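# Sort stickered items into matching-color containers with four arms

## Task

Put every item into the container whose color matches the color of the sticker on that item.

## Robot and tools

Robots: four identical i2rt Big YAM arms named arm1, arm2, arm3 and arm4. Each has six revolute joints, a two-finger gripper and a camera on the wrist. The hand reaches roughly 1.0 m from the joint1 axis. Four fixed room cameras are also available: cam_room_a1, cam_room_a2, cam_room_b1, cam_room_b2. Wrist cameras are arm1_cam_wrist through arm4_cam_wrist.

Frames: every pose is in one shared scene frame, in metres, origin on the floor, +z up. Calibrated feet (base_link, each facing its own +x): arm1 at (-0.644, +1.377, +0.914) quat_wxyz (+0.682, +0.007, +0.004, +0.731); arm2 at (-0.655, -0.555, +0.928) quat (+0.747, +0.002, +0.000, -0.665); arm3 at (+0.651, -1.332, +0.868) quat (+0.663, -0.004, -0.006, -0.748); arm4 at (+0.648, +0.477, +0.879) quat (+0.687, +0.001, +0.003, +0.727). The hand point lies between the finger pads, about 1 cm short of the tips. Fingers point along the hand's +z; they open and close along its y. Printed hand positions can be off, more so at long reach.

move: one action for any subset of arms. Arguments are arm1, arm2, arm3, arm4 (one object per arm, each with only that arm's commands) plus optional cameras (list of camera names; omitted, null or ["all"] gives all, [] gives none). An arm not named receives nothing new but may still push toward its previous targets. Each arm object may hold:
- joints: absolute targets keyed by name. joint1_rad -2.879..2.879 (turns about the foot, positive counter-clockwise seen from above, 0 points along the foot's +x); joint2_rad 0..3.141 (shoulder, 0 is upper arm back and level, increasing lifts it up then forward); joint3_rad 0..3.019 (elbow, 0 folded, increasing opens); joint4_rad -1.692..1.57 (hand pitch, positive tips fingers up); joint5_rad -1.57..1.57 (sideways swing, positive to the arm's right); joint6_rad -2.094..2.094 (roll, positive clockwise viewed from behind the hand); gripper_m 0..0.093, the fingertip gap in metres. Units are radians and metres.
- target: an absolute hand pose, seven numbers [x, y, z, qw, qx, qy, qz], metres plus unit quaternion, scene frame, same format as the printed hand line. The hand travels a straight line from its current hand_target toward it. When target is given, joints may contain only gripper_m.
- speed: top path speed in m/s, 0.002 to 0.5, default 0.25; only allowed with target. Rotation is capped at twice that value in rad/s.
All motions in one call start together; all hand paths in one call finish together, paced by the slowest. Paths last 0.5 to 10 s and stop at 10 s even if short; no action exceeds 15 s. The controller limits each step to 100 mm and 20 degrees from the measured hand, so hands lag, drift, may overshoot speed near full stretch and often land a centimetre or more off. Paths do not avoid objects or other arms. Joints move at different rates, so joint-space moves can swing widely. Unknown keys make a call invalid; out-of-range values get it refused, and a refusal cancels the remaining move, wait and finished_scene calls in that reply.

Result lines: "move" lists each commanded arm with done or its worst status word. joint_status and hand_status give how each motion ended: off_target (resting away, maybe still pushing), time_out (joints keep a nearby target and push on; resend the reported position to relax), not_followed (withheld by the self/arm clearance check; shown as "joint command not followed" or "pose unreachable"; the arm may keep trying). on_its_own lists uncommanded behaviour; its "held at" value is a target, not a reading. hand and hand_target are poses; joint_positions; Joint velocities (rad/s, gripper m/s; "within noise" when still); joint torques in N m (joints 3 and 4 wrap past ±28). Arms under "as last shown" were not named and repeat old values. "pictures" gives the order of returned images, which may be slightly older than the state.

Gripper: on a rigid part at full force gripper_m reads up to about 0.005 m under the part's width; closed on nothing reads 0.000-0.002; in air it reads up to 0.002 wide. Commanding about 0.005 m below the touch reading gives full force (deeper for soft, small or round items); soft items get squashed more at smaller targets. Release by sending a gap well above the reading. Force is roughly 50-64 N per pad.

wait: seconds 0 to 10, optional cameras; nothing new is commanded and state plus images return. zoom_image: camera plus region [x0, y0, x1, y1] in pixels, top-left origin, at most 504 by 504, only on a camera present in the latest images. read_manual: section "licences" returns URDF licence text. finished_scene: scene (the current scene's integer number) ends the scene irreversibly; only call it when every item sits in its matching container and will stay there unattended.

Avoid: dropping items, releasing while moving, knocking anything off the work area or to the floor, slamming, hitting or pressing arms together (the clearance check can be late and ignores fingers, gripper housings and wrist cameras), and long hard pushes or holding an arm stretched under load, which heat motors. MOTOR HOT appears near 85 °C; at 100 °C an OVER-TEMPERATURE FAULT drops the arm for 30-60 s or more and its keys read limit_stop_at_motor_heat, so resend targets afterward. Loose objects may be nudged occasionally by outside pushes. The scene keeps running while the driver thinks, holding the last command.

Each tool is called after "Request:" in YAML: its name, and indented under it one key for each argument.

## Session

Request:
move:
  arm1: {"joints":{"joint1_rad":1.5,"joint2_rad":1.0,"joint3_rad":1.35,"joint4_rad":-1.2,"joint5_rad":0,"joint6_rad":0,"gripper_m":0.093}}
  arm2: {"joints":{"joint1_rad":-1.687,"joint2_rad":1.0,"joint3_rad":1.35,"joint4_rad":-1.2,"joint5_rad":0,"joint6_rad":0,"gripper_m":0.093}}
  arm3: {"joints":{"joint1_rad":1.69,"joint2_rad":1.0,"joint3_rad":1.35,"joint4_rad":-1.2,"joint5_rad":0,"joint6_rad":0,"gripper_m":0.093}}
  arm4: {"joints":{"joint1_rad":-1.62,"joint2_rad":1.0,"joint3_rad":1.35,"joint4_rad":-1.2,"joint5_rad":0,"joint6_rad":0,"gripper_m":0.093}}

Scene clock: 1.93 s.
Joint torques (N m): arm1=[-1.55 -3.96 13.63 1.7 0.04 -0.05] | arm2=[0.62 -8.29 12.45 2.39 0.02 -0.08] | arm3=[1.67 -7.41 10.58 1.55 0.07 -0.1] | arm4=[0.91 -7.65 10.56 1.37 0.05 0.17]
Motor temperatures (°C): arm1=[20 23 27 23 21 21 21] | arm2=[23 24 26 22 22 20 23] | arm3=[24 23 24 23 24 23 23] | arm4=[22 21 23 22 24 21 24]
Heat: arm1: hottest joint3_rad 27 °C; arm2: hottest joint3_rad 26 °C; arm3: hottest joint1_rad 24 °C; arm4: hottest joint5_rad 24 °C.
move: arm1 done; arm2 done; arm3 done; arm4 done
Joint velocities: within noise
arm1.joint_positions: joint1_rad=+1.496 joint2_rad=+1.005 joint3_rad=+1.323 joint4_rad=-1.210 joint5_rad=-0.002 joint6_rad=+0.008 gripper_m=+0.09306
arm1.joint_status: all done
arm1.hand: x=-1.0304 y=+1.3786 z=+1.3347 quat_wxyz=(+0.000, +0.940, -0.006, -0.340) (m; scene frame)
arm1.hand_target: x=-1.0324 y=+1.3774 z=+1.3522 quat_wxyz=(-0.002, +0.933, -0.001, -0.360) (m; scene frame)
arm1.hand_status: not commanded
arm2.joint_positions: joint1_rad=-1.686 joint2_rad=+1.012 joint3_rad=+1.337 joint4_rad=-1.209 joint5_rad=-0.001 joint6_rad=+0.015 gripper_m=+0.09310
arm2.joint_status: all done
arm2.hand: x=-1.0524 y=-0.5570 z=+1.3467 quat_wxyz=(-0.002, -0.942, +0.006, +0.336) (m; scene frame)
arm2.hand_target: x=-1.0514 y=-0.5566 z=+1.3595 quat_wxyz=(+0.001, -0.936, -0.001, +0.352) (m; scene frame)
arm2.hand_status: not commanded
arm3.joint_positions: joint1_rad=+1.682 joint2_rad=+1.011 joint3_rad=+1.337 joint4_rad=-1.207 joint5_rad=-0.001 joint6_rad=+0.006 gripper_m=+0.09306
arm3.joint_status: all done
arm3.hand: x=+1.0469 y=-1.3299 z=+1.2882 quat_wxyz=(-0.339, -0.005, -0.941, +0.007) (m; scene frame)
arm3.hand_target: x=+1.0460 y=-1.3269 z=+1.2998 quat_wxyz=(-0.353, +0.002, -0.936, +0.007) (m; scene frame)
arm3.hand_status: not commanded
arm4.joint_positions: joint1_rad=-1.620 joint2_rad=+1.012 joint3_rad=+1.327 joint4_rad=-1.210 joint5_rad=+0.000 joint6_rad=-0.013 gripper_m=+0.09311
arm4.joint_status: all done
arm4.hand: x=+1.0456 y=+0.4810 z=+1.2911 quat_wxyz=(-0.329, +0.010, -0.944, +0.003) (m; scene frame)
arm4.hand_target: x=+1.0455 y=+0.4812 z=+1.3093 quat_wxyz=(-0.350, +0.004, -0.937, +0.000) (m; scene frame)
arm4.hand_status: not commanded
pictures: arm1_cam_wrist, arm2_cam_wrist, arm3_cam_wrist, arm4_cam_wrist, cam_room_a1, cam_room_a2, cam_room_b1, cam_room_b2
Images, in order (width x height): arm1_cam_wrist 672x504, arm2_cam_wrist 672x504, arm3_cam_wrist 672x504, arm4_cam_wrist 672x504, cam_room_a1 672x504, cam_room_a2 672x504, cam_room_b1 672x504, cam_room_b2 672x504.

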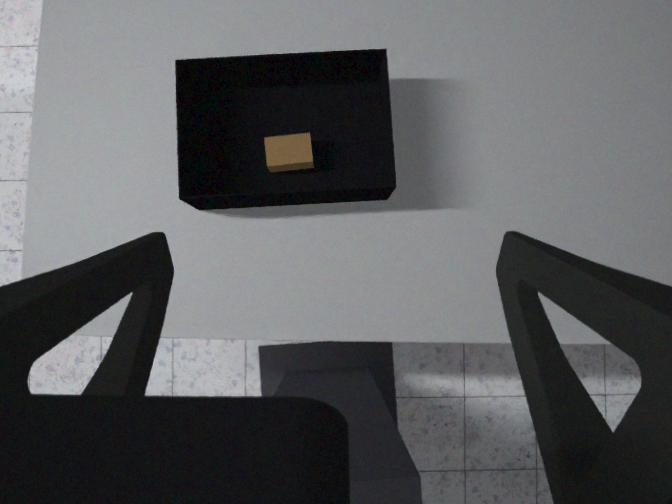

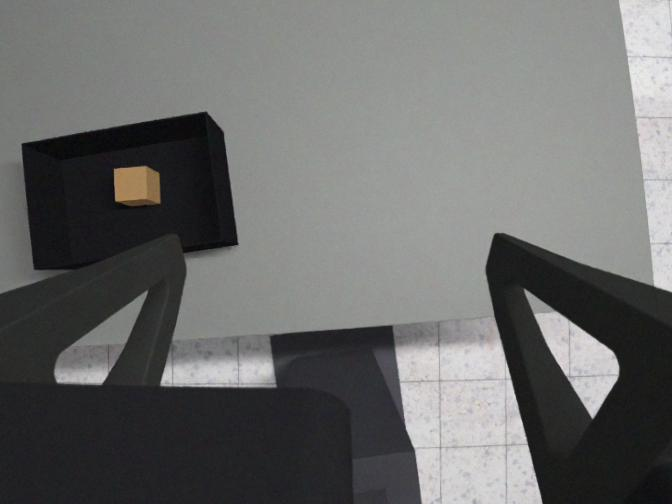

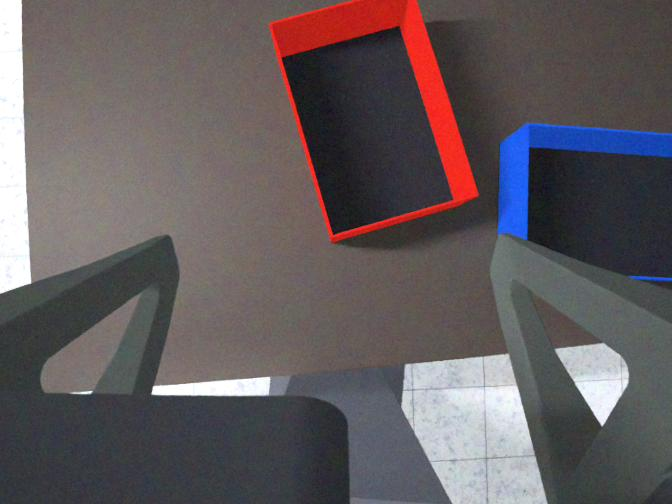

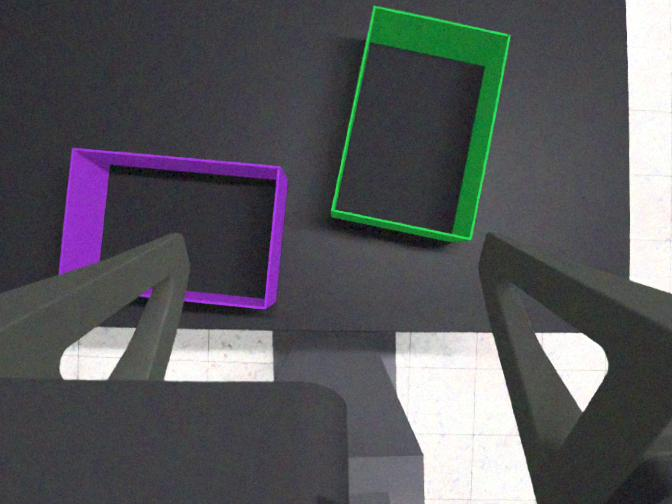

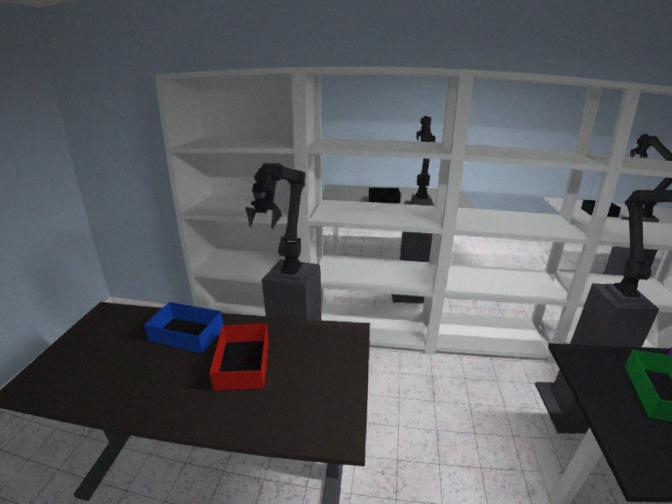

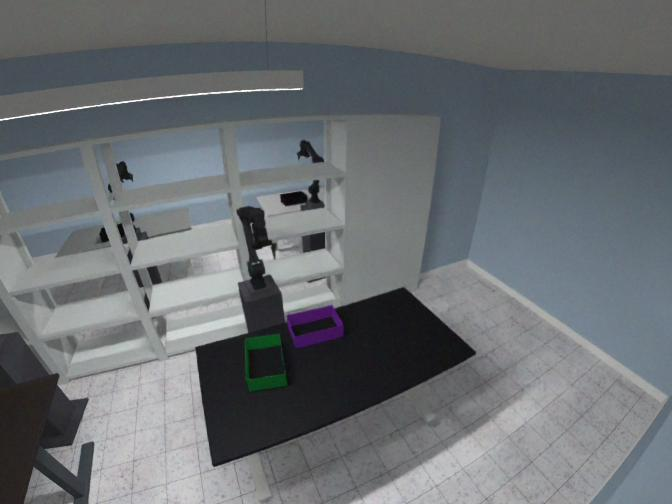

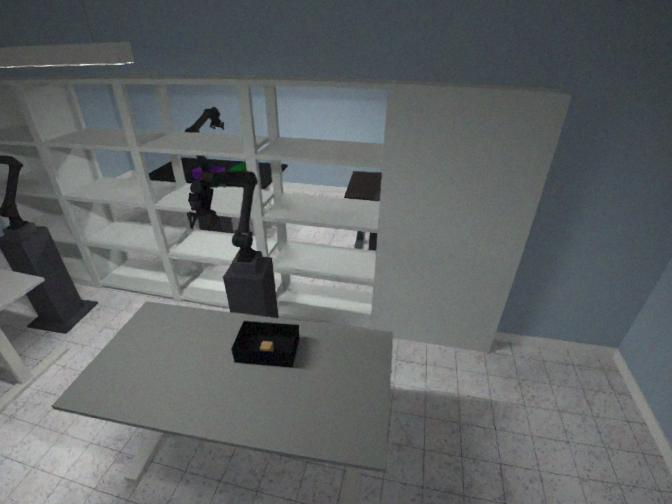

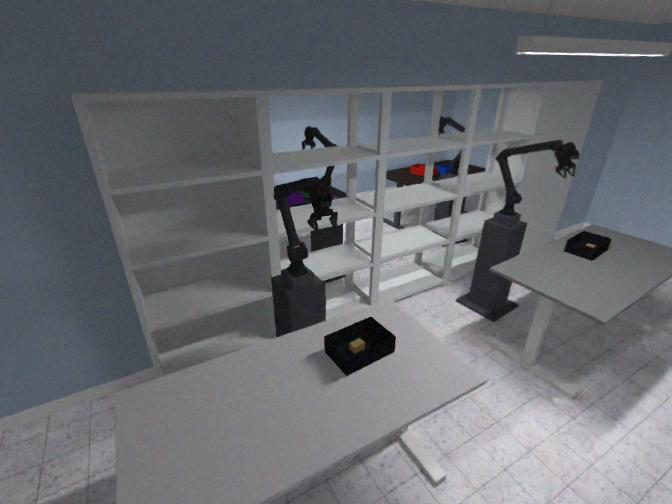

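Request:
zoom_image:
  camera: "arm1_cam_wrist"
  region: [230, 100, 350, 190]

Request:
zoom_image:
  camera: "arm2_cam_wrist"
  region: [80, 140, 200, 230]

Request:
zoom_image:
  camera: "cam_room_b1"
  region: [226, 310, 306, 370]

Request:
zoom_image:
  camera: "cam_room_b2"
  region: [320, 310, 400, 370]

Request:
zoom_image:
  camera: "cam_room_b2"
  region: [550, 220, 630, 280]

Scaled by 4.200.

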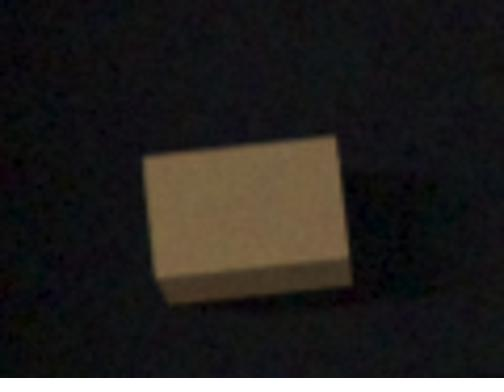

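Scaled by 4.200.

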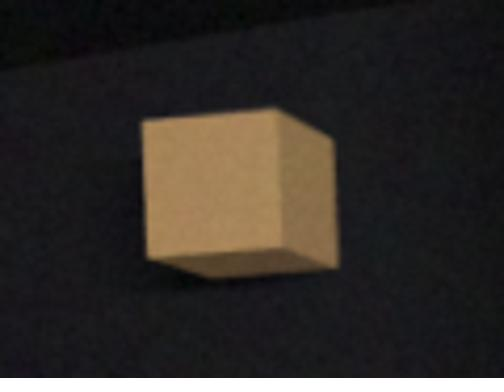

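Scaled by 6.300.

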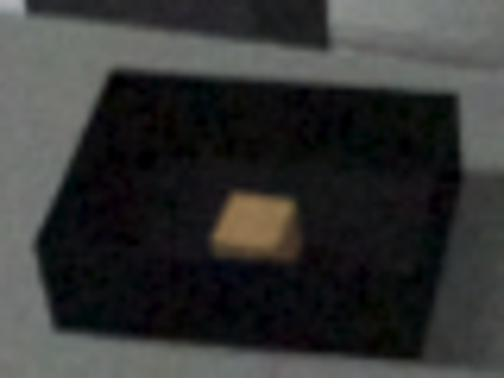

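Scaled by 6.300.

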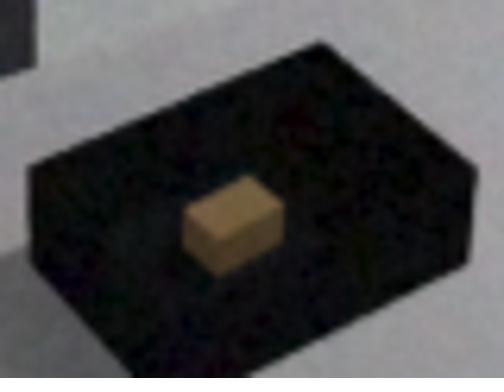

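Scaled by 6.300.

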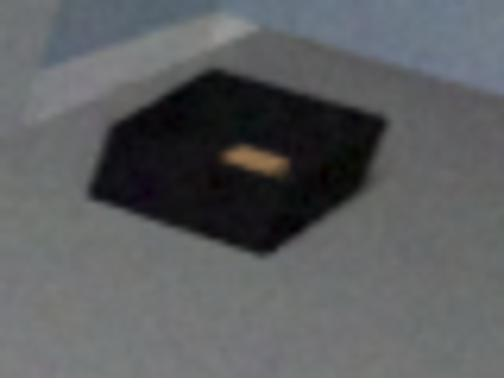

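Request:
move:
  arm1: {"target":[-1.245,1.302,0.93,0.0149,0.9643,0.0556,-0.2584],"speed":0.35}
  arm2: {"target":[-1.212,-0.898,0.93,0.0102,0.9651,0.038,-0.2586],"speed":0.35}
  cameras: ["arm1_cam_wrist","arm2_cam_wrist"]

Scene clock: 54.23 s.
Joint torques (N m): arm1=[-1.26 -13.63 12.88 1.7 -0.03 0.05] | arm2=[0.56 -19.08 13.23 2.02 0.41 0.21] | arm3=[1.79 -7.41 10.58 1.62 0.07 -0.1] | arm4=[1.03 -7.77 10.67 1.25 0.08 0.16]
Motor temperatures (°C): arm1=[20 23 34 23 21 21 21] | arm2=[23 24 33 22 22 20 23] | arm3=[24 23 27 23 24 23 23] | arm4=[22 22 31 22 24 21 24]
Heat: arm1: hottest joint3_rad 34 °C; arm2: hottest joint3_rad 33 °C; arm3: hottest joint3_rad 27 °C; arm4: hottest joint3_rad 31 °C.
move: arm1 off_target; arm2 off_target
Joint velocities: within noise
arm1.joint_positions: joint1_rad=+1.619 joint2_rad=+1.871 joint3_rad=+1.100 joint4_rad=-0.362 joint5_rad=+0.003 joint6_rad=+0.010 gripper_m=+0.09306
arm1.joint_status: not commanded
arm1.hand: x=-1.2170 y=+1.3112 z=+0.9062 quat_wxyz=(+0.011, +0.973, +0.052, -0.225) (m; scene frame)
arm1.hand_target: x=-1.2433 y=+1.3022 z=+0.9312 quat_wxyz=(+0.015, +0.964, +0.056, -0.259) (m; scene frame)
arm1.hand_status: off_target (0.038 m and 4.1 deg from the pose sent, 0.465 m and 12.1 deg at the start)
arm2.joint_positions: joint1_rad=-1.067 joint2_rad=+1.974 joint3_rad=+1.298 joint4_rad=-0.476 joint5_rad=+0.255 joint6_rad=+0.465 gripper_m=+0.09310
arm2.joint_status: not commanded
arm2.hand: x=-1.1920 y=-0.8851 z=+0.9198 quat_wxyz=(+0.001, -0.970, -0.049, +0.240) (m; scene frame)
arm2.hand_target: x=-1.2109 y=-0.8973 z=+0.9307 quat_wxyz=(-0.010, -0.965, -0.038, +0.259) (m; scene frame)
arm2.hand_status: off_target (0.026 m and 2.9 deg from the pose sent, 0.562 m and 10.5 deg at the start)
arm3, arm4: as last shown
pictures: arm1_cam_wrist, arm2_cam_wrist
Images, in order (width x height): arm1_cam_wrist 672x504, arm2_cam_wrist 672x504.

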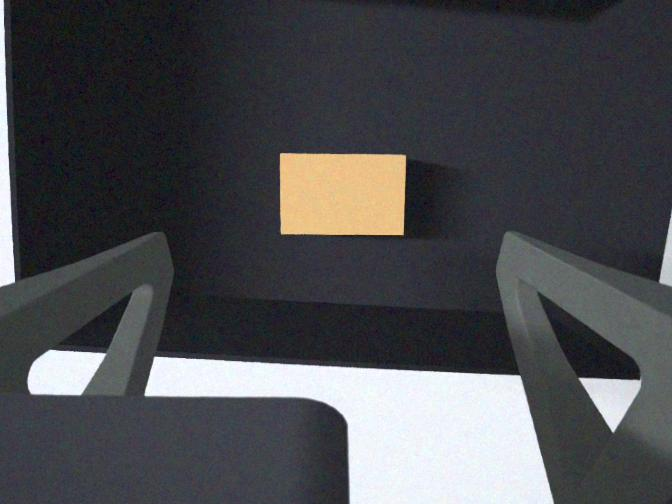

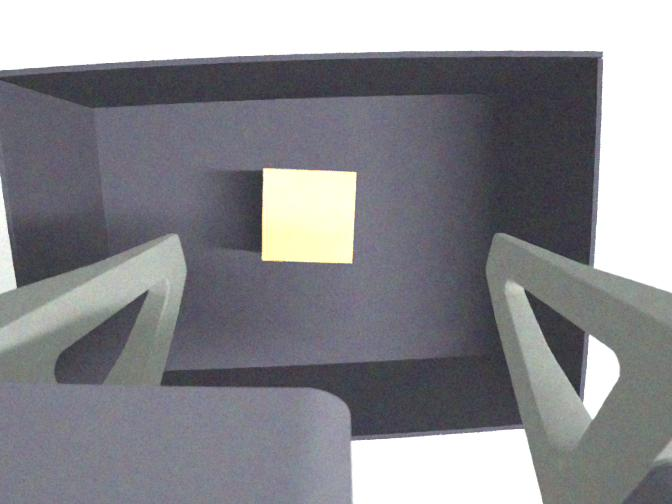

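Request:
move:
  arm1: {"target":[-1.235,1.311,0.81,0.0149,0.9643,0.0556,-0.2584],"speed":0.25}
  arm2: {"target":[-1.197,-0.908,0.81,0.0102,0.9651,0.038,-0.2586],"speed":0.25}
  cameras: ["arm1_cam_wrist","arm2_cam_wrist"]

Scene clock: 65.93 s.
Joint torques (N m): arm1=[-2.26 -15.68 7.17 1.78 -0.04 -0.1] | arm2=[1.14 -20.89 8.5 2.24 0.42 0.2] | arm3=[1.79 -7.47 10.61 1.59 0.08 -0.11] | arm4=[0.97 -7.71 10.65 1.32 0.07 0.16]
Motor temperatures (°C): arm1=[20 24 34 23 21 21 21] | arm2=[23 24 34 22 22 20 23] | arm3=[24 23 28 23 24 23 23] | arm4=[22 22 32 22 24 21 24]
Heat: arm1: hottest joint3_rad 34 °C; arm2: hottest joint3_rad 34 °C; arm3: hottest joint3_rad 28 °C; arm4: hottest joint3_rad 32 °C.
move: arm1 off_target; arm2 done
Joint velocities: within noise
arm1.joint_positions: joint1_rad=+1.619 joint2_rad=+2.103 joint3_rad=+1.076 joint4_rad=-0.071 joint5_rad=-0.003 joint6_rad=+0.007 gripper_m=+0.09306
arm1.joint_status: not commanded
arm1.hand: x=-1.2234 y=+1.3099 z=+0.7991 quat_wxyz=(+0.014, +0.969, +0.054, -0.241) (m; scene frame)
arm1.hand_target: x=-1.2347 y=+1.3111 z=+0.8101 quat_wxyz=(+0.015, +0.964, +0.055, -0.258) (m; scene frame)
arm1.hand_status: off_target (0.016 m and 2.1 deg from the pose sent, 0.098 m and 4.1 deg at the start)
arm2.joint_positions: joint1_rad=-1.043 joint2_rad=+2.190 joint3_rad=+1.298 joint4_rad=-0.241 joint5_rad=+0.269 joint6_rad=+0.493 gripper_m=+0.09310
arm2.joint_status: not commanded
arm2.hand: x=-1.1929 y=-0.9017 z=+0.8110 quat_wxyz=(-0.004, -0.967, -0.044, +0.251) (m; scene frame)
arm2.hand_target: x=-1.1968 y=-0.9080 z=+0.8100 quat_wxyz=(-0.010, -0.965, -0.038, +0.259) (m; scene frame)
arm2.hand_status: done (0.008 m and 1.3 deg from the pose sent, 0.112 m and 2.9 deg at the start)
arm3, arm4: as last shown
pictures: arm1_cam_wrist, arm2_cam_wrist
Images, in order (width x height): arm1_cam_wrist 672x504, arm2_cam_wrist 672x504.

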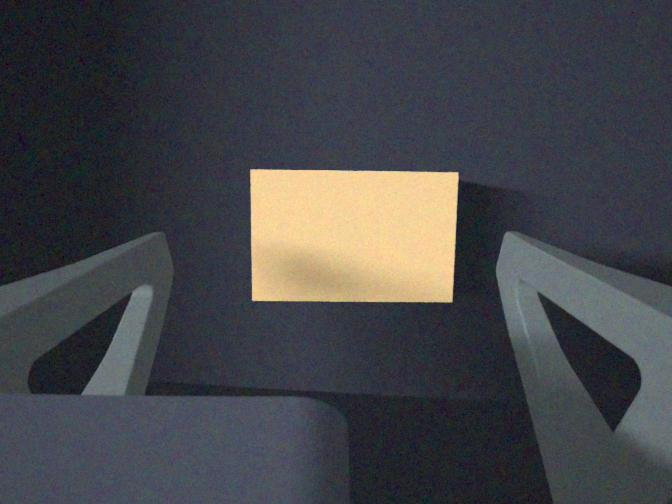

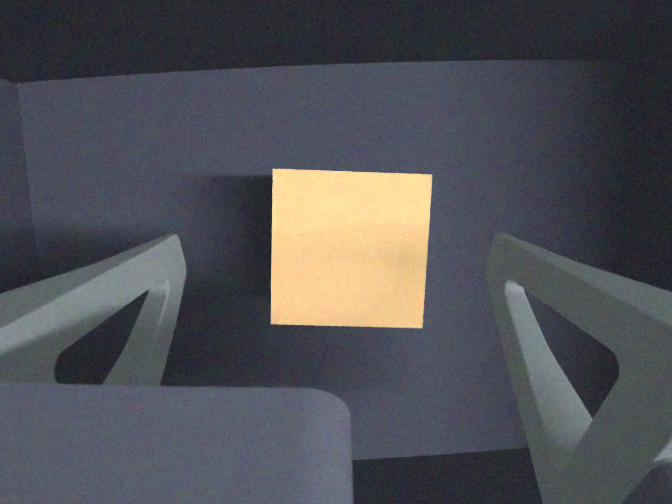

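Request:
move:
  arm1: {"target":[-1.234,1.317,0.747,0.0149,0.9643,0.0556,-0.2584],"speed":0.15}
  arm2: {"target":[-1.191,-0.901,0.742,0.0056,0.9657,0.0211,-0.2587],"speed":0.15}
  cameras: ["arm1_cam_wrist","arm2_cam_wrist"]

Scene clock: 74.73 s.
Joint torques (N m): arm1=[-2.9 -14.27 7.51 1.61 -0.06 -0.07] | arm2=[1.14 -20.66 8.02 2.24 0.44 0.21] | arm3=[1.73 -7.59 10.56 1.59 0.07 -0.11] | arm4=[0.97 -7.82 10.76 1.43 0.08 0.18]
Motor temperatures (°C): arm1=[20 24 33 23 21 21 21] | arm2=[23 25 33 22 22 20 23] | arm3=[24 23 28 23 24 23 23] | arm4=[22 22 32 22 24 21 24]
Heat: arm1: hottest joint3_rad 33 °C; arm2: hottest joint3_rad 33 °C; arm3: hottest joint3_rad 28 °C; arm4: hottest joint3_rad 32 °C.
move: arm1 off_target; arm2 done
Joint velocities: within noise
arm1.joint_positions: joint1_rad=+1.613 joint2_rad=+2.231 joint3_rad=+1.079 joint4_rad=+0.058 joint5_rad=-0.010 joint6_rad=-0.002 gripper_m=+0.09306
arm1.joint_status: not commanded
arm1.hand: x=-1.2188 y=+1.3129 z=+0.7434 quat_wxyz=(+0.016, +0.968, +0.056, -0.243) (m; scene frame)
arm1.hand_target: x=-1.2337 y=+1.3171 z=+0.7475 quat_wxyz=(+0.015, +0.964, +0.056, -0.259) (m; scene frame)
arm1.hand_status: off_target (0.016 m and 1.8 deg from the pose sent, 0.054 m and 2.1 deg at the start)
arm2.joint_positions: joint1_rad=-1.043 joint2_rad=+2.317 joint3_rad=+1.298 joint4_rad=-0.123 joint5_rad=+0.284 joint6_rad=+0.527 gripper_m=+0.09310
arm2.joint_status: not commanded
arm2.hand: x=-1.1863 y=-0.8934 z=+0.7458 quat_wxyz=(+0.000, -0.968, -0.027, +0.251) (m; scene frame)
arm2.hand_target: x=-1.1907 y=-0.9009 z=+0.7421 quat_wxyz=(-0.006, -0.966, -0.021, +0.259) (m; scene frame)
arm2.hand_status: done (0.010 m and 1.3 deg from the pose sent, 0.069 m and 2.8 deg at the start)
arm3, arm4: as last shown
pictures: arm1_cam_wrist, arm2_cam_wrist
Images, in order (width x height): arm1_cam_wrist 672x504, arm2_cam_wrist 672x504.

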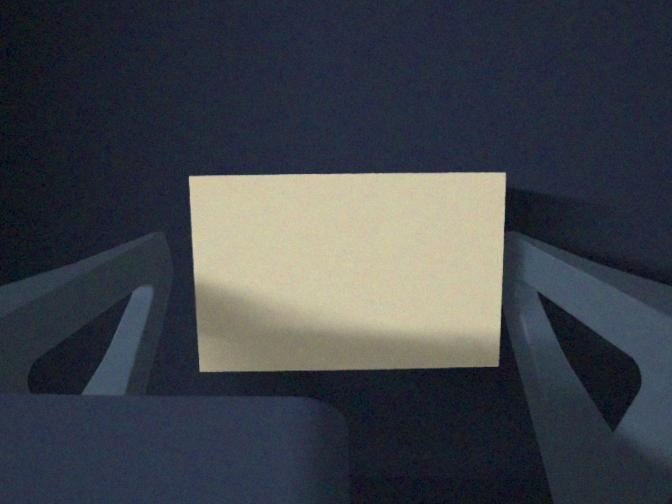

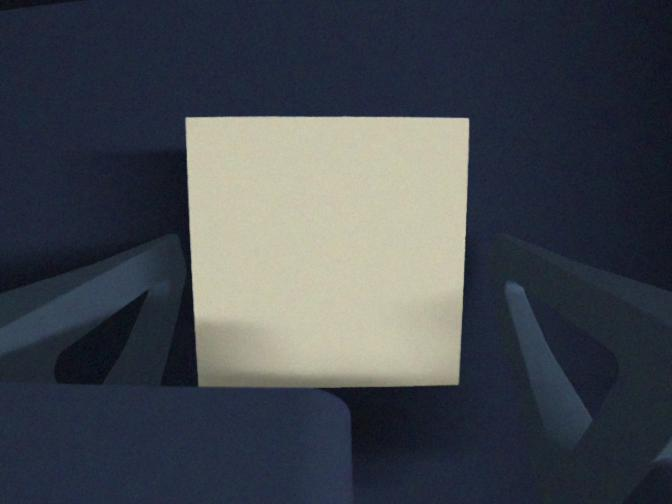

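Request:
move:
  arm1: {"joints":{"gripper_m":0.063}}
  arm2: {"joints":{"gripper_m":0.047}}
  cameras: ["arm1_cam_wrist","arm2_cam_wrist"]

Scene clock: 79.90 s.
Joint torques (N m): arm1=[-2.43 -13.98 7.45 1.94 -0.03 -0.06] | arm2=[1.2 -20.54 8.02 2.21 0.4 0.2] | arm3=[1.67 -7.53 10.61 1.59 0.06 -0.11] | arm4=[0.44 -8.06 10.78 1.33 0.06 0.16]
Motor temperatures (°C): arm1=[20 24 33 23 21 21 21] | arm2=[23 26 32 22 22 20 23] | arm3=[24 23 28 23 24 23 23] | arm4=[22 22 32 22 24 21 24]
Heat: arm1: hottest joint3_rad 33 °C; arm2: hottest joint3_rad 32 °C; arm3: hottest joint3_rad 28 °C; arm4: hottest joint3_rad 32 °C.
move: arm1 off_target; arm2 off_target
Joint velocities: within noise
arm1.joint_positions: joint1_rad=+1.613 joint2_rad=+2.231 joint3_rad=+1.079 joint4_rad=+0.058 joint5_rad=-0.010 joint6_rad=-0.002 gripper_m=+0.06879
arm1.joint_status: gripper_m off_target (ended at +0.06882, target +0.06300)
arm1.hand: x=-1.2188 y=+1.3129 z=+0.7434 quat_wxyz=(+0.016, +0.968, +0.057, -0.243) (m; scene frame)
arm1.hand_target: x=-1.2337 y=+1.3172 z=+0.7475 quat_wxyz=(+0.015, +0.964, +0.056, -0.259) (m; scene frame)
arm1.hand_status: not commanded
arm2.joint_positions: joint1_rad=-1.043 joint2_rad=+2.317 joint3_rad=+1.298 joint4_rad=-0.122 joint5_rad=+0.285 joint6_rad=+0.529 gripper_m=+0.05291
arm2.joint_status: gripper_m off_target (ended at +0.05295, target +0.04700)
arm2.hand: x=-1.1865 y=-0.8933 z=+0.7458 quat_wxyz=(+0.000, -0.967, -0.026, +0.252) (m; scene frame)
arm2.hand_target: x=-1.1907 y=-0.9009 z=+0.7421 quat_wxyz=(-0.006, -0.966, -0.021, +0.259) (m; scene frame)
arm2.hand_status: not commanded
arm3, arm4: as last shown
pictures: arm1_cam_wrist, arm2_cam_wrist
Images, in order (width x height): arm1_cam_wrist 672x504, arm2_cam_wrist 672x504.

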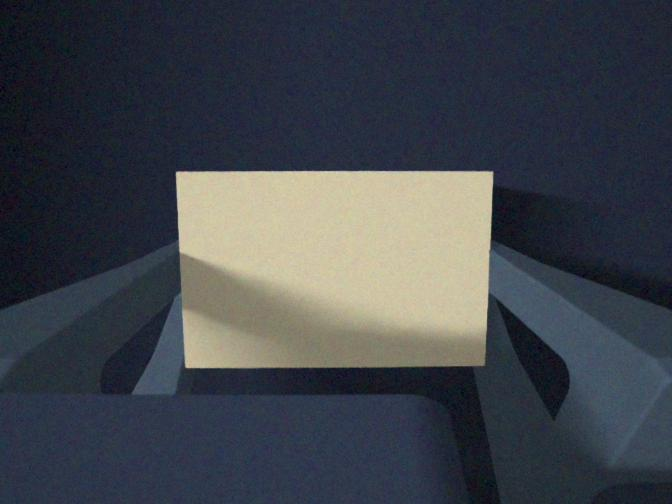

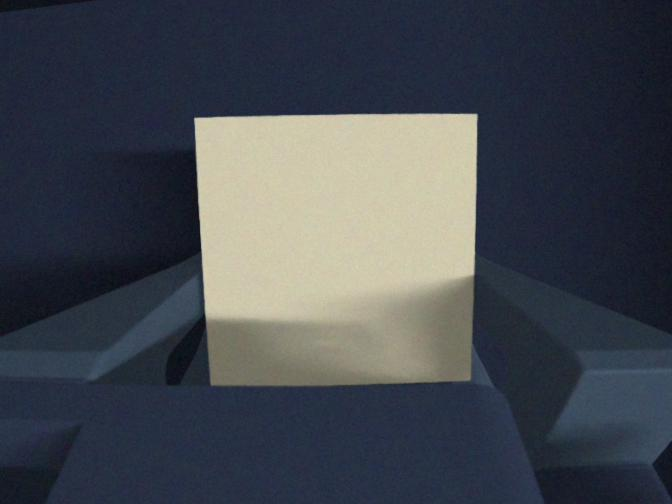

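Request:
move:
  arm1: {"target":[-1.225,1.315,0.95,0.0149,0.9643,0.0556,-0.2584],"speed":0.25}
  arm2: {"target":[-1.189,-0.899,0.95,0.0056,0.9657,0.0211,-0.2587],"speed":0.25}
  cameras: []

Request:
move:
  arm1: {"joints":{"joint2_rad":1.0,"joint3_rad":1.3,"joint4_rad":-0.2,"joint5_rad":0,"joint6_rad":0}}
  arm2: {"joints":{"joint2_rad":1.0,"joint3_rad":1.3,"joint4_rad":-0.2,"joint5_rad":0,"joint6_rad":0}}
  cameras: ["cam_room_b1","cam_room_b2"]

Scene clock: 85.37 s.
Joint torques (N m): arm1=[-2.32 -13.1 12.18 0.73 0.01 -0.01] | arm2=[1.2 -20.48 11.55 1.06 0.37 0.19] | arm3=[1.73 -7.53 10.61 1.61 0.06 -0.11] | arm4=[0.73 -8 10.71 1.31 0.08 0.16]
Motor temperatures (°C): arm1=[20 24 32 23 21 21 21] | arm2=[23 26 32 22 22 20 23] | arm3=[24 23 29 23 24 23 23] | arm4=[22 22 33 22 24 21 24]
Heat: arm1: hottest joint3_rad 32 °C; arm2: hottest joint3_rad 32 °C; arm3: hottest joint3_rad 29 °C; arm4: hottest joint3_rad 33 °C.
move: arm1 off_target; arm2 off_target
Joint velocities: within noise
arm1.joint_positions: joint1_rad=+1.613 joint2_rad=+1.798 joint3_rad=+1.063 joint4_rad=-0.363 joint5_rad=-0.010 joint6_rad=-0.002 gripper_m=+0.06879
arm1.joint_status: not commanded
arm1.hand: x=-1.2083 y=+1.3133 z=+0.9315 quat_wxyz=(+0.016, +0.969, +0.057, -0.241) (m; scene frame)
arm1.hand_target: x=-1.2244 y=+1.3151 z=+0.9504 quat_wxyz=(+0.015, +0.964, +0.056, -0.259) (m; scene frame)
arm1.hand_status: off_target (0.025 m and 2.1 deg from the pose sent, 0.207 m and 1.8 deg at the start)
arm2.joint_positions: joint1_rad=-1.043 joint2_rad=+1.933 joint3_rad=+1.282 joint4_rad=-0.493 joint5_rad=+0.285 joint6_rad=+0.529 gripper_m=+0.05291
arm2.joint_status: not commanded
arm2.hand: x=-1.1819 y=-0.8902 z=+0.9377 quat_wxyz=(+0.001, -0.968, -0.026, +0.250) (m; scene frame)
arm2.hand_target: x=-1.1886 y=-0.8988 z=+0.9500 quat_wxyz=(-0.006, -0.966, -0.021, +0.259) (m; scene frame)
arm2.hand_status: off_target (0.017 m and 1.4 deg from the pose sent, 0.204 m and 1.2 deg at the start)
arm3, arm4: as last shown
pictures: none
No camera images: "cameras" was empty.

Scene clock: 87.07 s.
Joint torques (N m): arm1=[-2.55 -4.01 12.83 1.98 0.09 0.04] | arm2=[1.08 -6.65 13.34 2.8 -0.17 -0.08] | arm3=[1.67 -7.47 10.58 1.61 0.07 -0.1] | arm4=[0.85 -7.77 10.56 1.28 0.08 0.16]
Motor temperatures (°C): arm1=[20 24 32 23 21 21 21] | arm2=[23 26 32 22 22 20 23] | arm3=[24 23 29 23 24 23 23] | arm4=[22 22 33 22 24 21 24]
Heat: arm1: hottest joint3_rad 32 °C; arm2: hottest joint3_rad 32 °C; arm3: hottest joint3_rad 29 °C; arm4: hottest joint3_rad 33 °C.
move: arm1 done; arm2 done
Joint velocities: within noise
arm1.joint_positions: joint1_rad=+1.613 joint2_rad=+1.004 joint3_rad=+1.285 joint4_rad=-0.205 joint5_rad=-0.002 joint6_rad=-0.002 gripper_m=+0.06879
arm1.joint_status: all done
arm1.hand: x=-1.1193 y=+1.3220 z=+1.5324 quat_wxyz=(+0.039, +0.673, +0.040, -0.738) (m; scene frame)
arm1.hand_target: x=-1.1154 y=+1.3256 z=+1.5446 quat_wxyz=(+0.038, +0.664, +0.036, -0.746) (m; scene frame)
arm1.hand_status: not commanded
arm2.joint_positions: joint1_rad=-1.043 joint2_rad=+0.990 joint3_rad=+1.282 joint4_rad=-0.208 joint5_rad=+0.004 joint6_rad=+0.015 gripper_m=+0.05289
arm2.joint_status: all done
arm2.hand: x=-1.0418 y=-0.8461 z=+1.5417 quat_wxyz=(-0.237, -0.645, -0.209, +0.696) (m; scene frame)
arm2.hand_target: x=-1.0419 y=-0.8496 z=+1.5497 quat_wxyz=(-0.236, -0.637, -0.215, +0.702) (m; scene frame)
arm2.hand_status: not commanded
arm3, arm4: as last shown
pictures: cam_room_b1, cam_room_b2
Images, in order (width x height): cam_room_b1 672x504, cam_room_b2 672x504.

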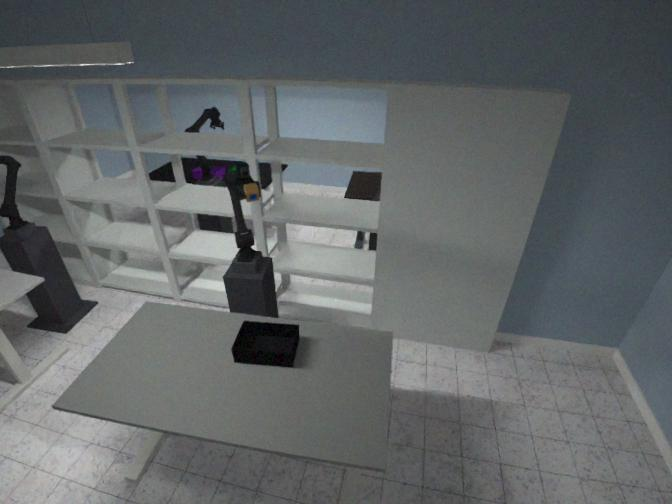

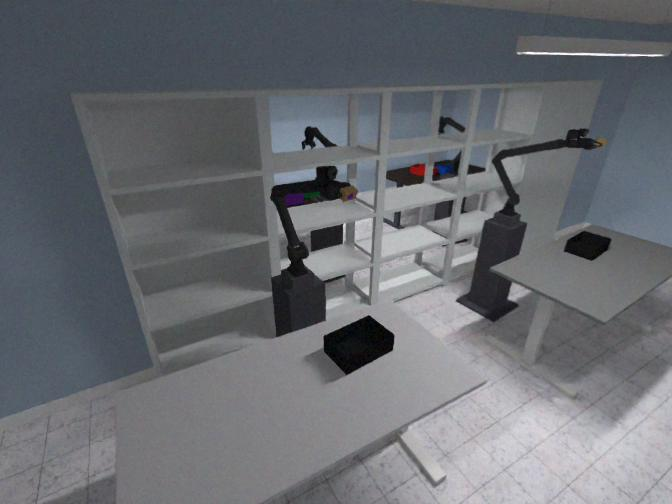

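Request:
zoom_image:
  camera: "cam_room_b1"
  region: [220, 160, 290, 220]

Request:
zoom_image:
  camera: "cam_room_b2"
  region: [310, 160, 380, 220]

Request:
zoom_image:
  camera: "cam_room_b2"
  region: [550, 110, 630, 180]

Scaled by 7.200.

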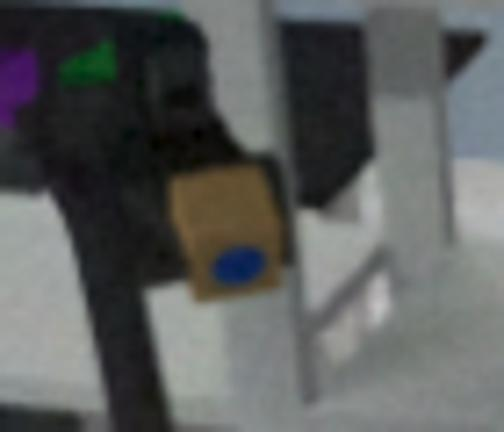

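Scaled by 7.200.

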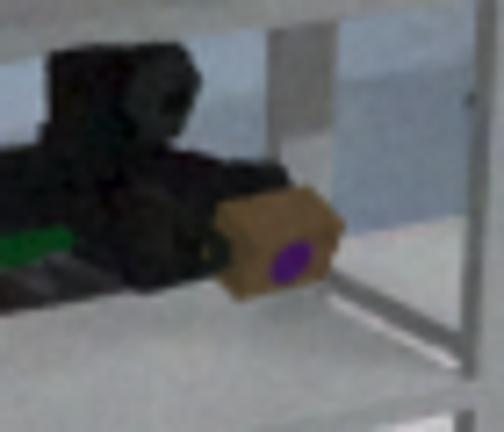

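Scaled by 6.300.

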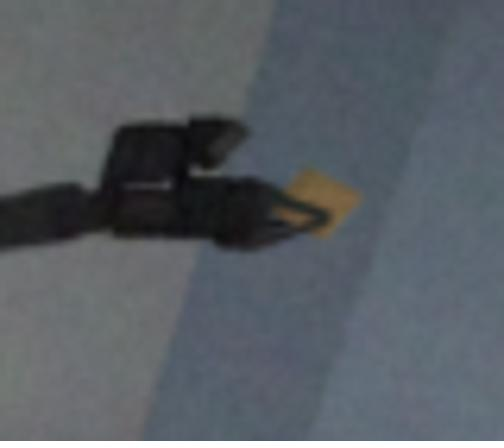

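Request:
move:
  arm1: {"joints":{"joint1_rad":-2.248,"joint2_rad":0.7,"joint3_rad":1.2,"joint4_rad":-1.44,"joint5_rad":0,"joint6_rad":0}}
  arm2: {"joints":{"joint1_rad":0.924,"joint2_rad":0.7,"joint3_rad":1.2,"joint4_rad":-1.44,"joint5_rad":0,"joint6_rad":0}}
  arm3: {"joints":{"joint1_rad":-1.98,"joint2_rad":0.7,"joint3_rad":1.2,"joint4_rad":-1.5,"joint5_rad":0,"joint6_rad":0}}
  arm4: {"joints":{"joint1_rad":0.907,"joint2_rad":0.7,"joint3_rad":1.2,"joint4_rad":-1.5,"joint5_rad":0,"joint6_rad":0}}
  cameras: []

Scene clock: 124.20 s.
Joint torques (N m): arm1=[-2.49 0.73 12.6 1.03 -0.06 0.03] | arm2=[1.14 -2.49 11.26 1.44 0.08 -0.07] | arm3=[0.56 -1.32 8.92 0.75 -0.01 -0.1] | arm4=[1.55 -0.21 8.91 0.38 0.12 0.13]
Motor temperatures (°C): arm1=[20 24 33 23 21 21 22] | arm2=[23 25 32 22 22 20 24] | arm3=[24 23 29 23 24 23 23] | arm4=[22 22 35 22 24 21 24]
Heat: arm1: hottest joint3_rad 33 °C; arm2: hottest joint3_rad 32 °C; arm3: hottest joint3_rad 29 °C; arm4: hottest joint3_rad 35 °C.
move: arm1 done; arm2 done; arm3 done; arm4 done
Joint velocities: within noise
arm1.joint_positions: joint1_rad=-2.241 joint2_rad=+0.709 joint3_rad=+1.177 joint4_rad=-1.432 joint5_rad=+0.002 joint6_rad=-0.002 gripper_m=+0.06884
arm1.joint_status: all done
arm1.hand: x=-0.4239 y=+1.2286 z=+1.3092 quat_wxyz=(-0.277, -0.282, -0.914, +0.091) (m; scene frame)
arm1.hand_target: x=-0.4274 y=+1.2295 z=+1.3211 quat_wxyz=(-0.288, -0.284, -0.910, +0.094) (m; scene frame)
arm1.hand_status: not commanded
arm2.joint_positions: joint1_rad=+0.919 joint2_rad=+0.707 joint3_rad=+1.193 joint4_rad=-1.428 joint5_rad=-0.002 joint6_rad=+0.013 gripper_m=+0.05284
arm2.joint_status: all done
arm2.hand: x=-0.4320 y=-0.6892 z=+1.3358 quat_wxyz=(-0.299, -0.257, -0.916, +0.077) (m; scene frame)
arm2.hand_target: x=-0.4350 y=-0.6865 z=+1.3392 quat_wxyz=(-0.300, -0.249, -0.917, +0.080) (m; scene frame)
arm2.hand_status: not commanded
arm3.joint_positions: joint1_rad=-1.969 joint2_rad=+0.702 joint3_rad=+1.199 joint4_rad=-1.492 joint5_rad=+0.001 joint6_rad=+0.005 gripper_m=+0.09306
arm3.joint_status: all done
arm3.hand: x=+0.4369 y=-1.2033 z=+1.2685 quat_wxyz=(+0.066, -0.927, +0.251, +0.273) (m; scene frame)
arm3.hand_target: x=+0.4402 y=-1.2024 z=+1.2683 quat_wxyz=(+0.067, -0.927, +0.253, +0.270) (m; scene frame)
arm3.hand_status: not commanded
arm4.joint_positions: joint1_rad=+0.904 joint2_rad=+0.698 joint3_rad=+1.190 joint4_rad=-1.487 joint5_rad=-0.001 joint6_rad=-0.012 gripper_m=+0.09311
arm4.joint_status: all done
arm4.hand: x=+0.4485 y=+0.6199 z=+1.2797 quat_wxyz=(-0.084, +0.916, -0.283, -0.272) (m; scene frame)
arm4.hand_target: x=+0.4498 y=+0.6183 z=+1.2823 quat_wxyz=(-0.082, +0.915, -0.288, -0.270) (m; scene frame)
arm4.hand_status: not commanded
pictures: none
No camera images: "cameras" was empty.

Request:
move:
  arm1: {"target":[-0.34,1.166,1.14,-0.247,-0.2888,-0.9217,0.0774],"speed":0.35}
  arm2: {"target":[-0.327,-0.748,1.14,-0.2497,-0.2533,-0.9321,0.0679],"speed":0.35}
  cameras: []

Request:
move:
  arm2: {"target":[0.01,-0.946,1.12,-0.2497,-0.2533,-0.9321,0.0679],"speed":0.3}
  arm1: {"target":[0.01,0.923,1.12,-0.247,-0.2888,-0.9217,0.0774],"speed":0.3}
  cameras: []

Request:
move:
  arm2: {"target":[0.016,-0.950,1.02,-0.2497,-0.2533,-0.9321,0.0679],"speed":0.15}
  arm1: {"target":[0.016,0.918,1.035,-0.247,-0.2888,-0.9217,0.0774],"speed":0.15}
  cameras: ["arm1_cam_wrist","arm2_cam_wrist"]

Scene clock: 135.47 s.
Joint torques (N m): arm1=[-2.55 -3.9 12.46 1.8 -0.04 0.04] | arm2=[1.44 -7.88 11.28 2.58 0.15 -0.04] | arm3=[0.5 -1.08 8.94 0.81 -0.01 -0.11] | arm4=[0.85 -0.56 9.03 0.49 0.14 0.14]
Motor temperatures (°C): arm1=[20 24 34 23 21 21 22] | arm2=[23 25 32 22 22 20 24] | arm3=[24 23 29 23 24 23 23] | arm4=[22 22 36 22 24 21 24]
Heat: arm1: hottest joint3_rad 34 °C; arm2: hottest joint3_rad 32 °C; arm3: hottest joint3_rad 29 °C; arm4: hottest joint3_rad 36 °C.
move: arm1 off_target; arm2 done
Joint velocities: within noise
arm1.joint_positions: joint1_rad=-2.243 joint2_rad=+0.970 joint3_rad=+0.850 joint4_rad=-0.953 joint5_rad=-0.008 joint6_rad=-0.002 gripper_m=+0.06884
arm1.joint_status: not commanded
arm1.hand: x=-0.3431 y=+1.1728 z=+1.1284 quat_wxyz=(-0.229, -0.286, -0.928, +0.071) (m; scene frame)
arm1.hand_target: x=-0.3403 y=+1.1662 z=+1.1401 quat_wxyz=(-0.247, -0.289, -0.922, +0.078) (m; scene frame)
arm1.hand_status: off_target (0.014 m and 2.4 deg from the pose sent, 0.199 m and 4.0 deg at the start)
arm2.joint_positions: joint1_rad=+0.920 joint2_rad=+1.025 joint3_rad=+0.853 joint4_rad=-0.901 joint5_rad=+0.002 joint6_rad=+0.013 gripper_m=+0.05284
arm2.joint_status: not commanded
arm2.hand: x=-0.3315 y=-0.7485 z=+1.1360 quat_wxyz=(-0.238, -0.263, -0.933, +0.063) (m; scene frame)
arm2.hand_target: x=-0.3271 y=-0.7480 z=+1.1399 quat_wxyz=(-0.249, -0.253, -0.932, +0.068) (m; scene frame)
arm2.hand_status: done (0.006 m and 1.8 deg from the pose sent, 0.230 m and 6.1 deg at the start)
arm3, arm4: as last shown
arm3.joint_positions: joint1_rad=-1.969 joint2_rad=+0.702 joint3_rad=+1.199 joint4_rad=-1.493 joint5_rad=+0.001 joint6_rad=+0.005 gripper_m=+0.09306
arm3.hand: x=+0.4371 y=-1.2035 z=+1.2684 quat_wxyz=(+0.066, -0.927, +0.251, +0.272) (m; scene frame)
pictures: none
No camera images: "cameras" was empty.

Scene clock: 137.83 s.
Joint torques (N m): arm1=[-2.96 -20.31 17.84 0.85 0.03 0.06] | arm2=[1.32 -22.24 17.14 1.17 0.08 -0.07] | arm3=[0.56 -1.08 8.94 0.81 -0.01 -0.1] | arm4=[1.32 -0.5 9.11 0.49 0.14 0.15]
Motor temperatures (°C): arm1=[20 24 35 23 21 21 22] | arm2=[23 25 33 22 22 20 24] | arm3=[24 23 29 23 24 23 23] | arm4=[22 22 36 22 24 21 24]
Heat: arm1: hottest joint3_rad 35 °C; arm2: hottest joint3_rad 33 °C; arm3: hottest joint3_rad 29 °C; arm4: hottest joint3_rad 36 °C.
move: arm1 off_target; arm2 off_target
Joint velocities: within noise
arm1.joint_positions: joint1_rad=-2.243 joint2_rad=+2.136 joint3_rad=+2.111 joint4_rad=-1.064 joint5_rad=-0.008 joint6_rad=-0.002 gripper_m=+0.06884
arm1.joint_status: not commanded
arm1.hand: x=-0.0001 y=+0.9360 z=+1.0892 quat_wxyz=(-0.221, -0.287, -0.930, +0.069) (m; scene frame)
arm1.hand_target: x=+0.0082 y=+0.9242 z=+1.1201 quat_wxyz=(-0.248, -0.289, -0.922, +0.078) (m; scene frame)
arm1.hand_status: off_target (0.035 m and 3.3 deg from the pose sent, 0.433 m and 2.4 deg at the start)
arm2.joint_positions: joint1_rad=+0.920 joint2_rad=+2.055 joint3_rad=+1.949 joint4_rad=-0.971 joint5_rad=+0.002 joint6_rad=+0.013 gripper_m=+0.05284
arm2.joint_status: not commanded
arm2.hand: x=-0.0064 y=-0.9407 z=+1.1051 quat_wxyz=(-0.236, -0.263, -0.933, +0.062) (m; scene frame)
arm2.hand_target: x=+0.0088 y=-0.9454 z=+1.1201 quat_wxyz=(-0.251, -0.253, -0.932, +0.068) (m; scene frame)
arm2.hand_status: off_target (0.023 m and 2.0 deg from the pose sent, 0.395 m and 1.8 deg at the start)
arm3, arm4: as last shown
pictures: none
No camera images: "cameras" was empty.

Scene clock: 139.23 s.
Joint torques (N m): arm1=[-2.32 -21.6 12.04 1.81 0.06 0.06] | arm2=[1.14 -23.47 11.21 2.55 0.05 -0.07] | arm3=[0.56 -1.2 8.95 0.81 0 -0.11] | arm4=[1.14 -0.56 9.05 0.55 0.11 0.14]
Motor temperatures (°C): arm1=[20 24 35 23 21 21 22] | arm2=[23 25 33 22 22 20 24] | arm3=[24 23 29 23 24 23 23] | arm4=[22 22 36 22 24 21 24]
Heat: arm1: hottest joint3_rad 35 °C; arm2: hottest joint3_rad 33 °C; arm3: hottest joint3_rad 29 °C; arm4: hottest joint3_rad 36 °C.
move: arm1 off_target; arm2 off_target
Joint velocities: within noise
arm1.joint_positions: joint1_rad=-2.243 joint2_rad=+2.195 joint3_rad=+2.039 joint4_rad=-0.906 joint5_rad=-0.008 joint6_rad=-0.002 gripper_m=+0.06884
arm1.joint_status: not commanded
arm1.hand: x=+0.0134 y=+0.9262 z=+1.0265 quat_wxyz=(-0.234, -0.286, -0.927, +0.073) (m; scene frame)
arm1.hand_target: x=+0.0157 y=+0.9181 z=+1.0350 quat_wxyz=(-0.247, -0.289, -0.922, +0.077) (m; scene frame)
arm1.hand_status: off_target (0.012 m and 1.8 deg from the pose sent, 0.059 m and 3.3 deg at the start)
arm2.joint_positions: joint1_rad=+0.920 joint2_rad=+2.139 joint3_rad=+1.881 joint4_rad=-0.792 joint5_rad=+0.002 joint6_rad=+0.013 gripper_m=+0.05284
arm2.joint_status: not commanded
arm2.hand: x=+0.0111 y=-0.9507 z=+1.0309 quat_wxyz=(-0.249, -0.262, -0.930, +0.066) (m; scene frame)
arm2.hand_target: x=+0.0157 y=-0.9500 z=+1.0201 quat_wxyz=(-0.250, -0.253, -0.932, +0.068) (m; scene frame)
arm2.hand_status: off_target (0.012 m and 1.0 deg from the pose sent, 0.088 m and 2.0 deg at the start)
arm3, arm4: as last shown
pictures: arm1_cam_wrist, arm2_cam_wrist
Images, in order (width x height): arm1_cam_wrist 672x504, arm2_cam_wrist 672x504.

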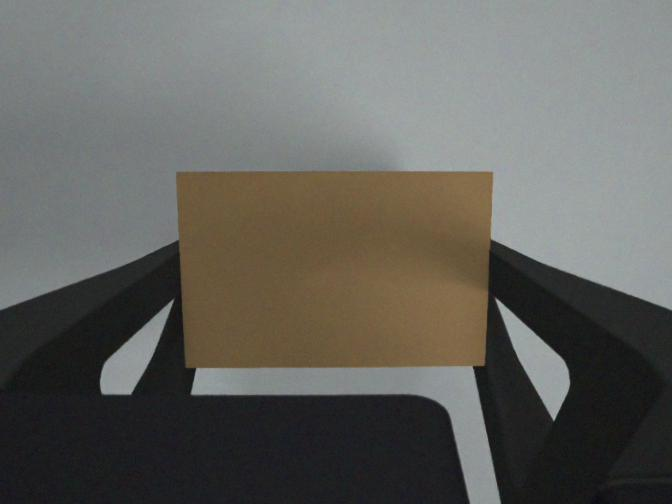

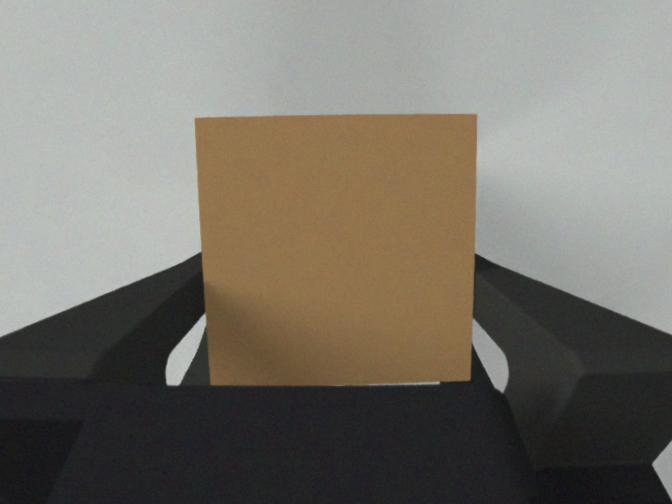

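Request:
move:
  arm1: {"target":[0.016,0.918,1.02,-0.247,-0.2888,-0.9217,0.0774],"speed":0.1}
  arm2: {"target":[0.016,-0.95,1.007,-0.2497,-0.2533,-0.9321,0.0679],"speed":0.1}
  cameras: []

Request:
move:
  arm1: {"target":[0.016,0.918,1.008,-0.247,-0.2888,-0.9217,0.0774],"speed":0.1}
  arm2: {"target":[0.016,-0.95,0.995,-0.2497,-0.2533,-0.9321,0.0679],"speed":0.1}
  cameras: ["arm1_cam_wrist","arm2_cam_wrist"]

Scene clock: 167.43 s.
Joint torques (N m): arm1=[-2.14 -20.01 11.56 1.87 0.06 0.08] | arm2=[1.14 -22.95 10.35 2.63 0.03 -0.09] | arm3=[0.5 -1.08 8.92 0.76 -0.02 -0.11] | arm4=[1.26 -0.73 9.13 0.59 0.12 0.16]
Motor temperatures (°C): arm1=[20 27 35 23 21 21 22] | arm2=[23 27 34 22 22 20 25] | arm3=[24 23 29 23 24 23 23] | arm4=[22 22 36 22 24 21 24]
Heat: arm1: hottest joint3_rad 35 °C; arm2: hottest joint3_rad 34 °C; arm3: hottest joint3_rad 29 °C; arm4: hottest joint3_rad 36 °C.
move: arm1 done; arm2 off_target
Joint velocities: within noise
arm1.joint_positions: joint1_rad=-2.243 joint2_rad=+2.195 joint3_rad=+2.021 joint4_rad=-0.874 joint5_rad=-0.008 joint6_rad=-0.002 gripper_m=+0.06884
arm1.joint_status: not commanded
arm1.hand: x=+0.0149 y=+0.9251 z=+1.0215 quat_wxyz=(-0.240, -0.285, -0.925, +0.075) (m; scene frame)
arm1.hand_target: x=+0.0158 y=+0.9180 z=+1.0200 quat_wxyz=(-0.247, -0.289, -0.922, +0.077) (m; scene frame)
arm1.hand_status: done (0.007 m and 1.0 deg from the pose sent, 0.011 m and 1.8 deg at the start)
arm2.joint_positions: joint1_rad=+0.920 joint2_rad=+2.139 joint3_rad=+1.874 joint4_rad=-0.766 joint5_rad=+0.002 joint6_rad=+0.013 gripper_m=+0.05284
arm2.joint_status: not commanded
arm2.hand: x=+0.0138 y=-0.9523 z=+1.0304 quat_wxyz=(-0.258, -0.261, -0.928, +0.068) (m; scene frame)
arm2.hand_target: x=+0.0152 y=-0.9497 z=+1.0073 quat_wxyz=(-0.250, -0.253, -0.932, +0.068) (m; scene frame)
arm2.hand_status: off_target (0.024 m and 1.4 deg from the pose sent, 0.024 m and 1.0 deg at the start)
arm3, arm4: as last shown
pictures: none
No camera images: "cameras" was empty.

Scene clock: 168.40 s.
Joint torques (N m): arm1=[-2.08 -19.43 11.44 1.96 0.03 0.09] | arm2=[1.14 -22.12 10.26 2.65 0.04 -0.08] | arm3=[0.56 -1.2 8.94 0.81 -0.01 -0.11] | arm4=[1.32 -0.56 8.95 0.42 0.14 0.15]
Motor temperatures (°C): arm1=[20 27 35 23 21 21 22] | arm2=[23 27 34 22 22 20 25] | arm3=[24 23 29 23 24 23 23] | arm4=[22 22 36 22 24 21 24]
Heat: arm1: hottest joint3_rad 35 °C; arm2: hottest joint3_rad 34 °C; arm3: hottest joint3_rad 29 °C; arm4: hottest joint3_rad 36 °C.
move: arm1 done; arm2 off_target
Joint velocities: within noise
arm1.joint_positions: joint1_rad=-2.243 joint2_rad=+2.195 joint3_rad=+2.003 joint4_rad=-0.847 joint5_rad=-0.008 joint6_rad=-0.002 gripper_m=+0.06884
arm1.joint_status: not commanded
arm1.hand: x=+0.0153 y=+0.9248 z=+1.0158 quat_wxyz=(-0.244, -0.285, -0.924, +0.076) (m; scene frame)
arm1.hand_target: x=+0.0157 y=+0.9181 z=+1.0081 quat_wxyz=(-0.247, -0.289, -0.922, +0.077) (m; scene frame)
arm1.hand_status: done (0.010 m and 0.7 deg from the pose sent, 0.015 m and 1.0 deg at the start)
arm2.joint_positions: joint1_rad=+0.920 joint2_rad=+2.140 joint3_rad=+1.858 joint4_rad=-0.740 joint5_rad=+0.002 joint6_rad=+0.013 gripper_m=+0.05284
arm2.joint_status: not commanded
arm2.hand: x=+0.0142 y=-0.9525 z=+1.0250 quat_wxyz=(-0.262, -0.261, -0.927, +0.069) (m; scene frame)
arm2.hand_target: x=+0.0149 y=-0.9495 z=+0.9955 quat_wxyz=(-0.250, -0.253, -0.932, +0.068) (m; scene frame)
arm2.hand_status: off_target (0.030 m and 1.8 deg from the pose sent, 0.036 m and 1.4 deg at the start)
arm3, arm4: as last shown
pictures: arm1_cam_wrist, arm2_cam_wrist
Images, in order (width x height): arm1_cam_wrist 672x504, arm2_cam_wrist 672x504.

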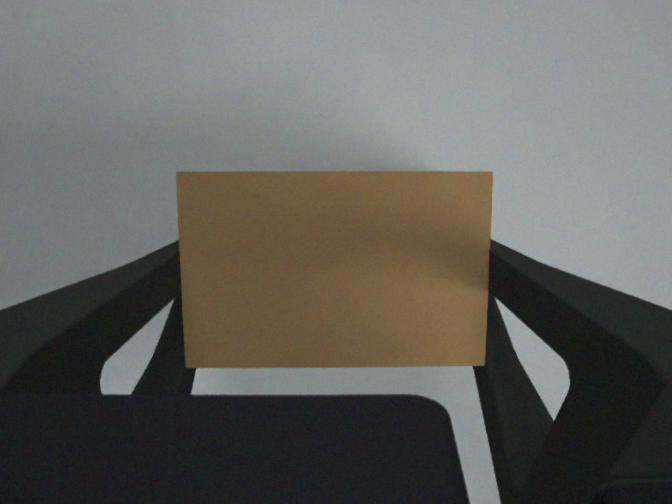

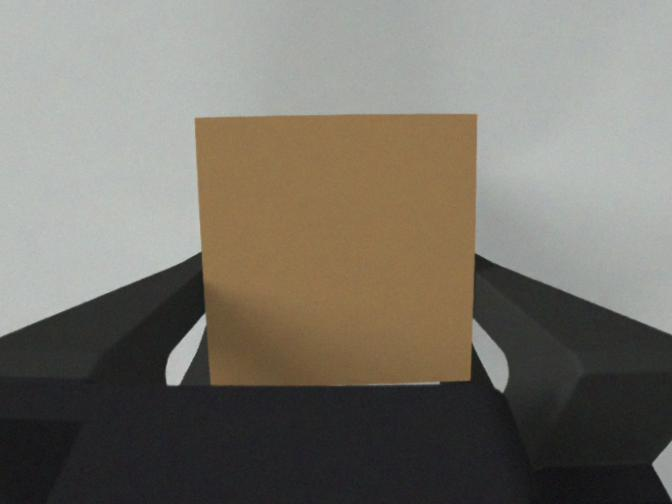

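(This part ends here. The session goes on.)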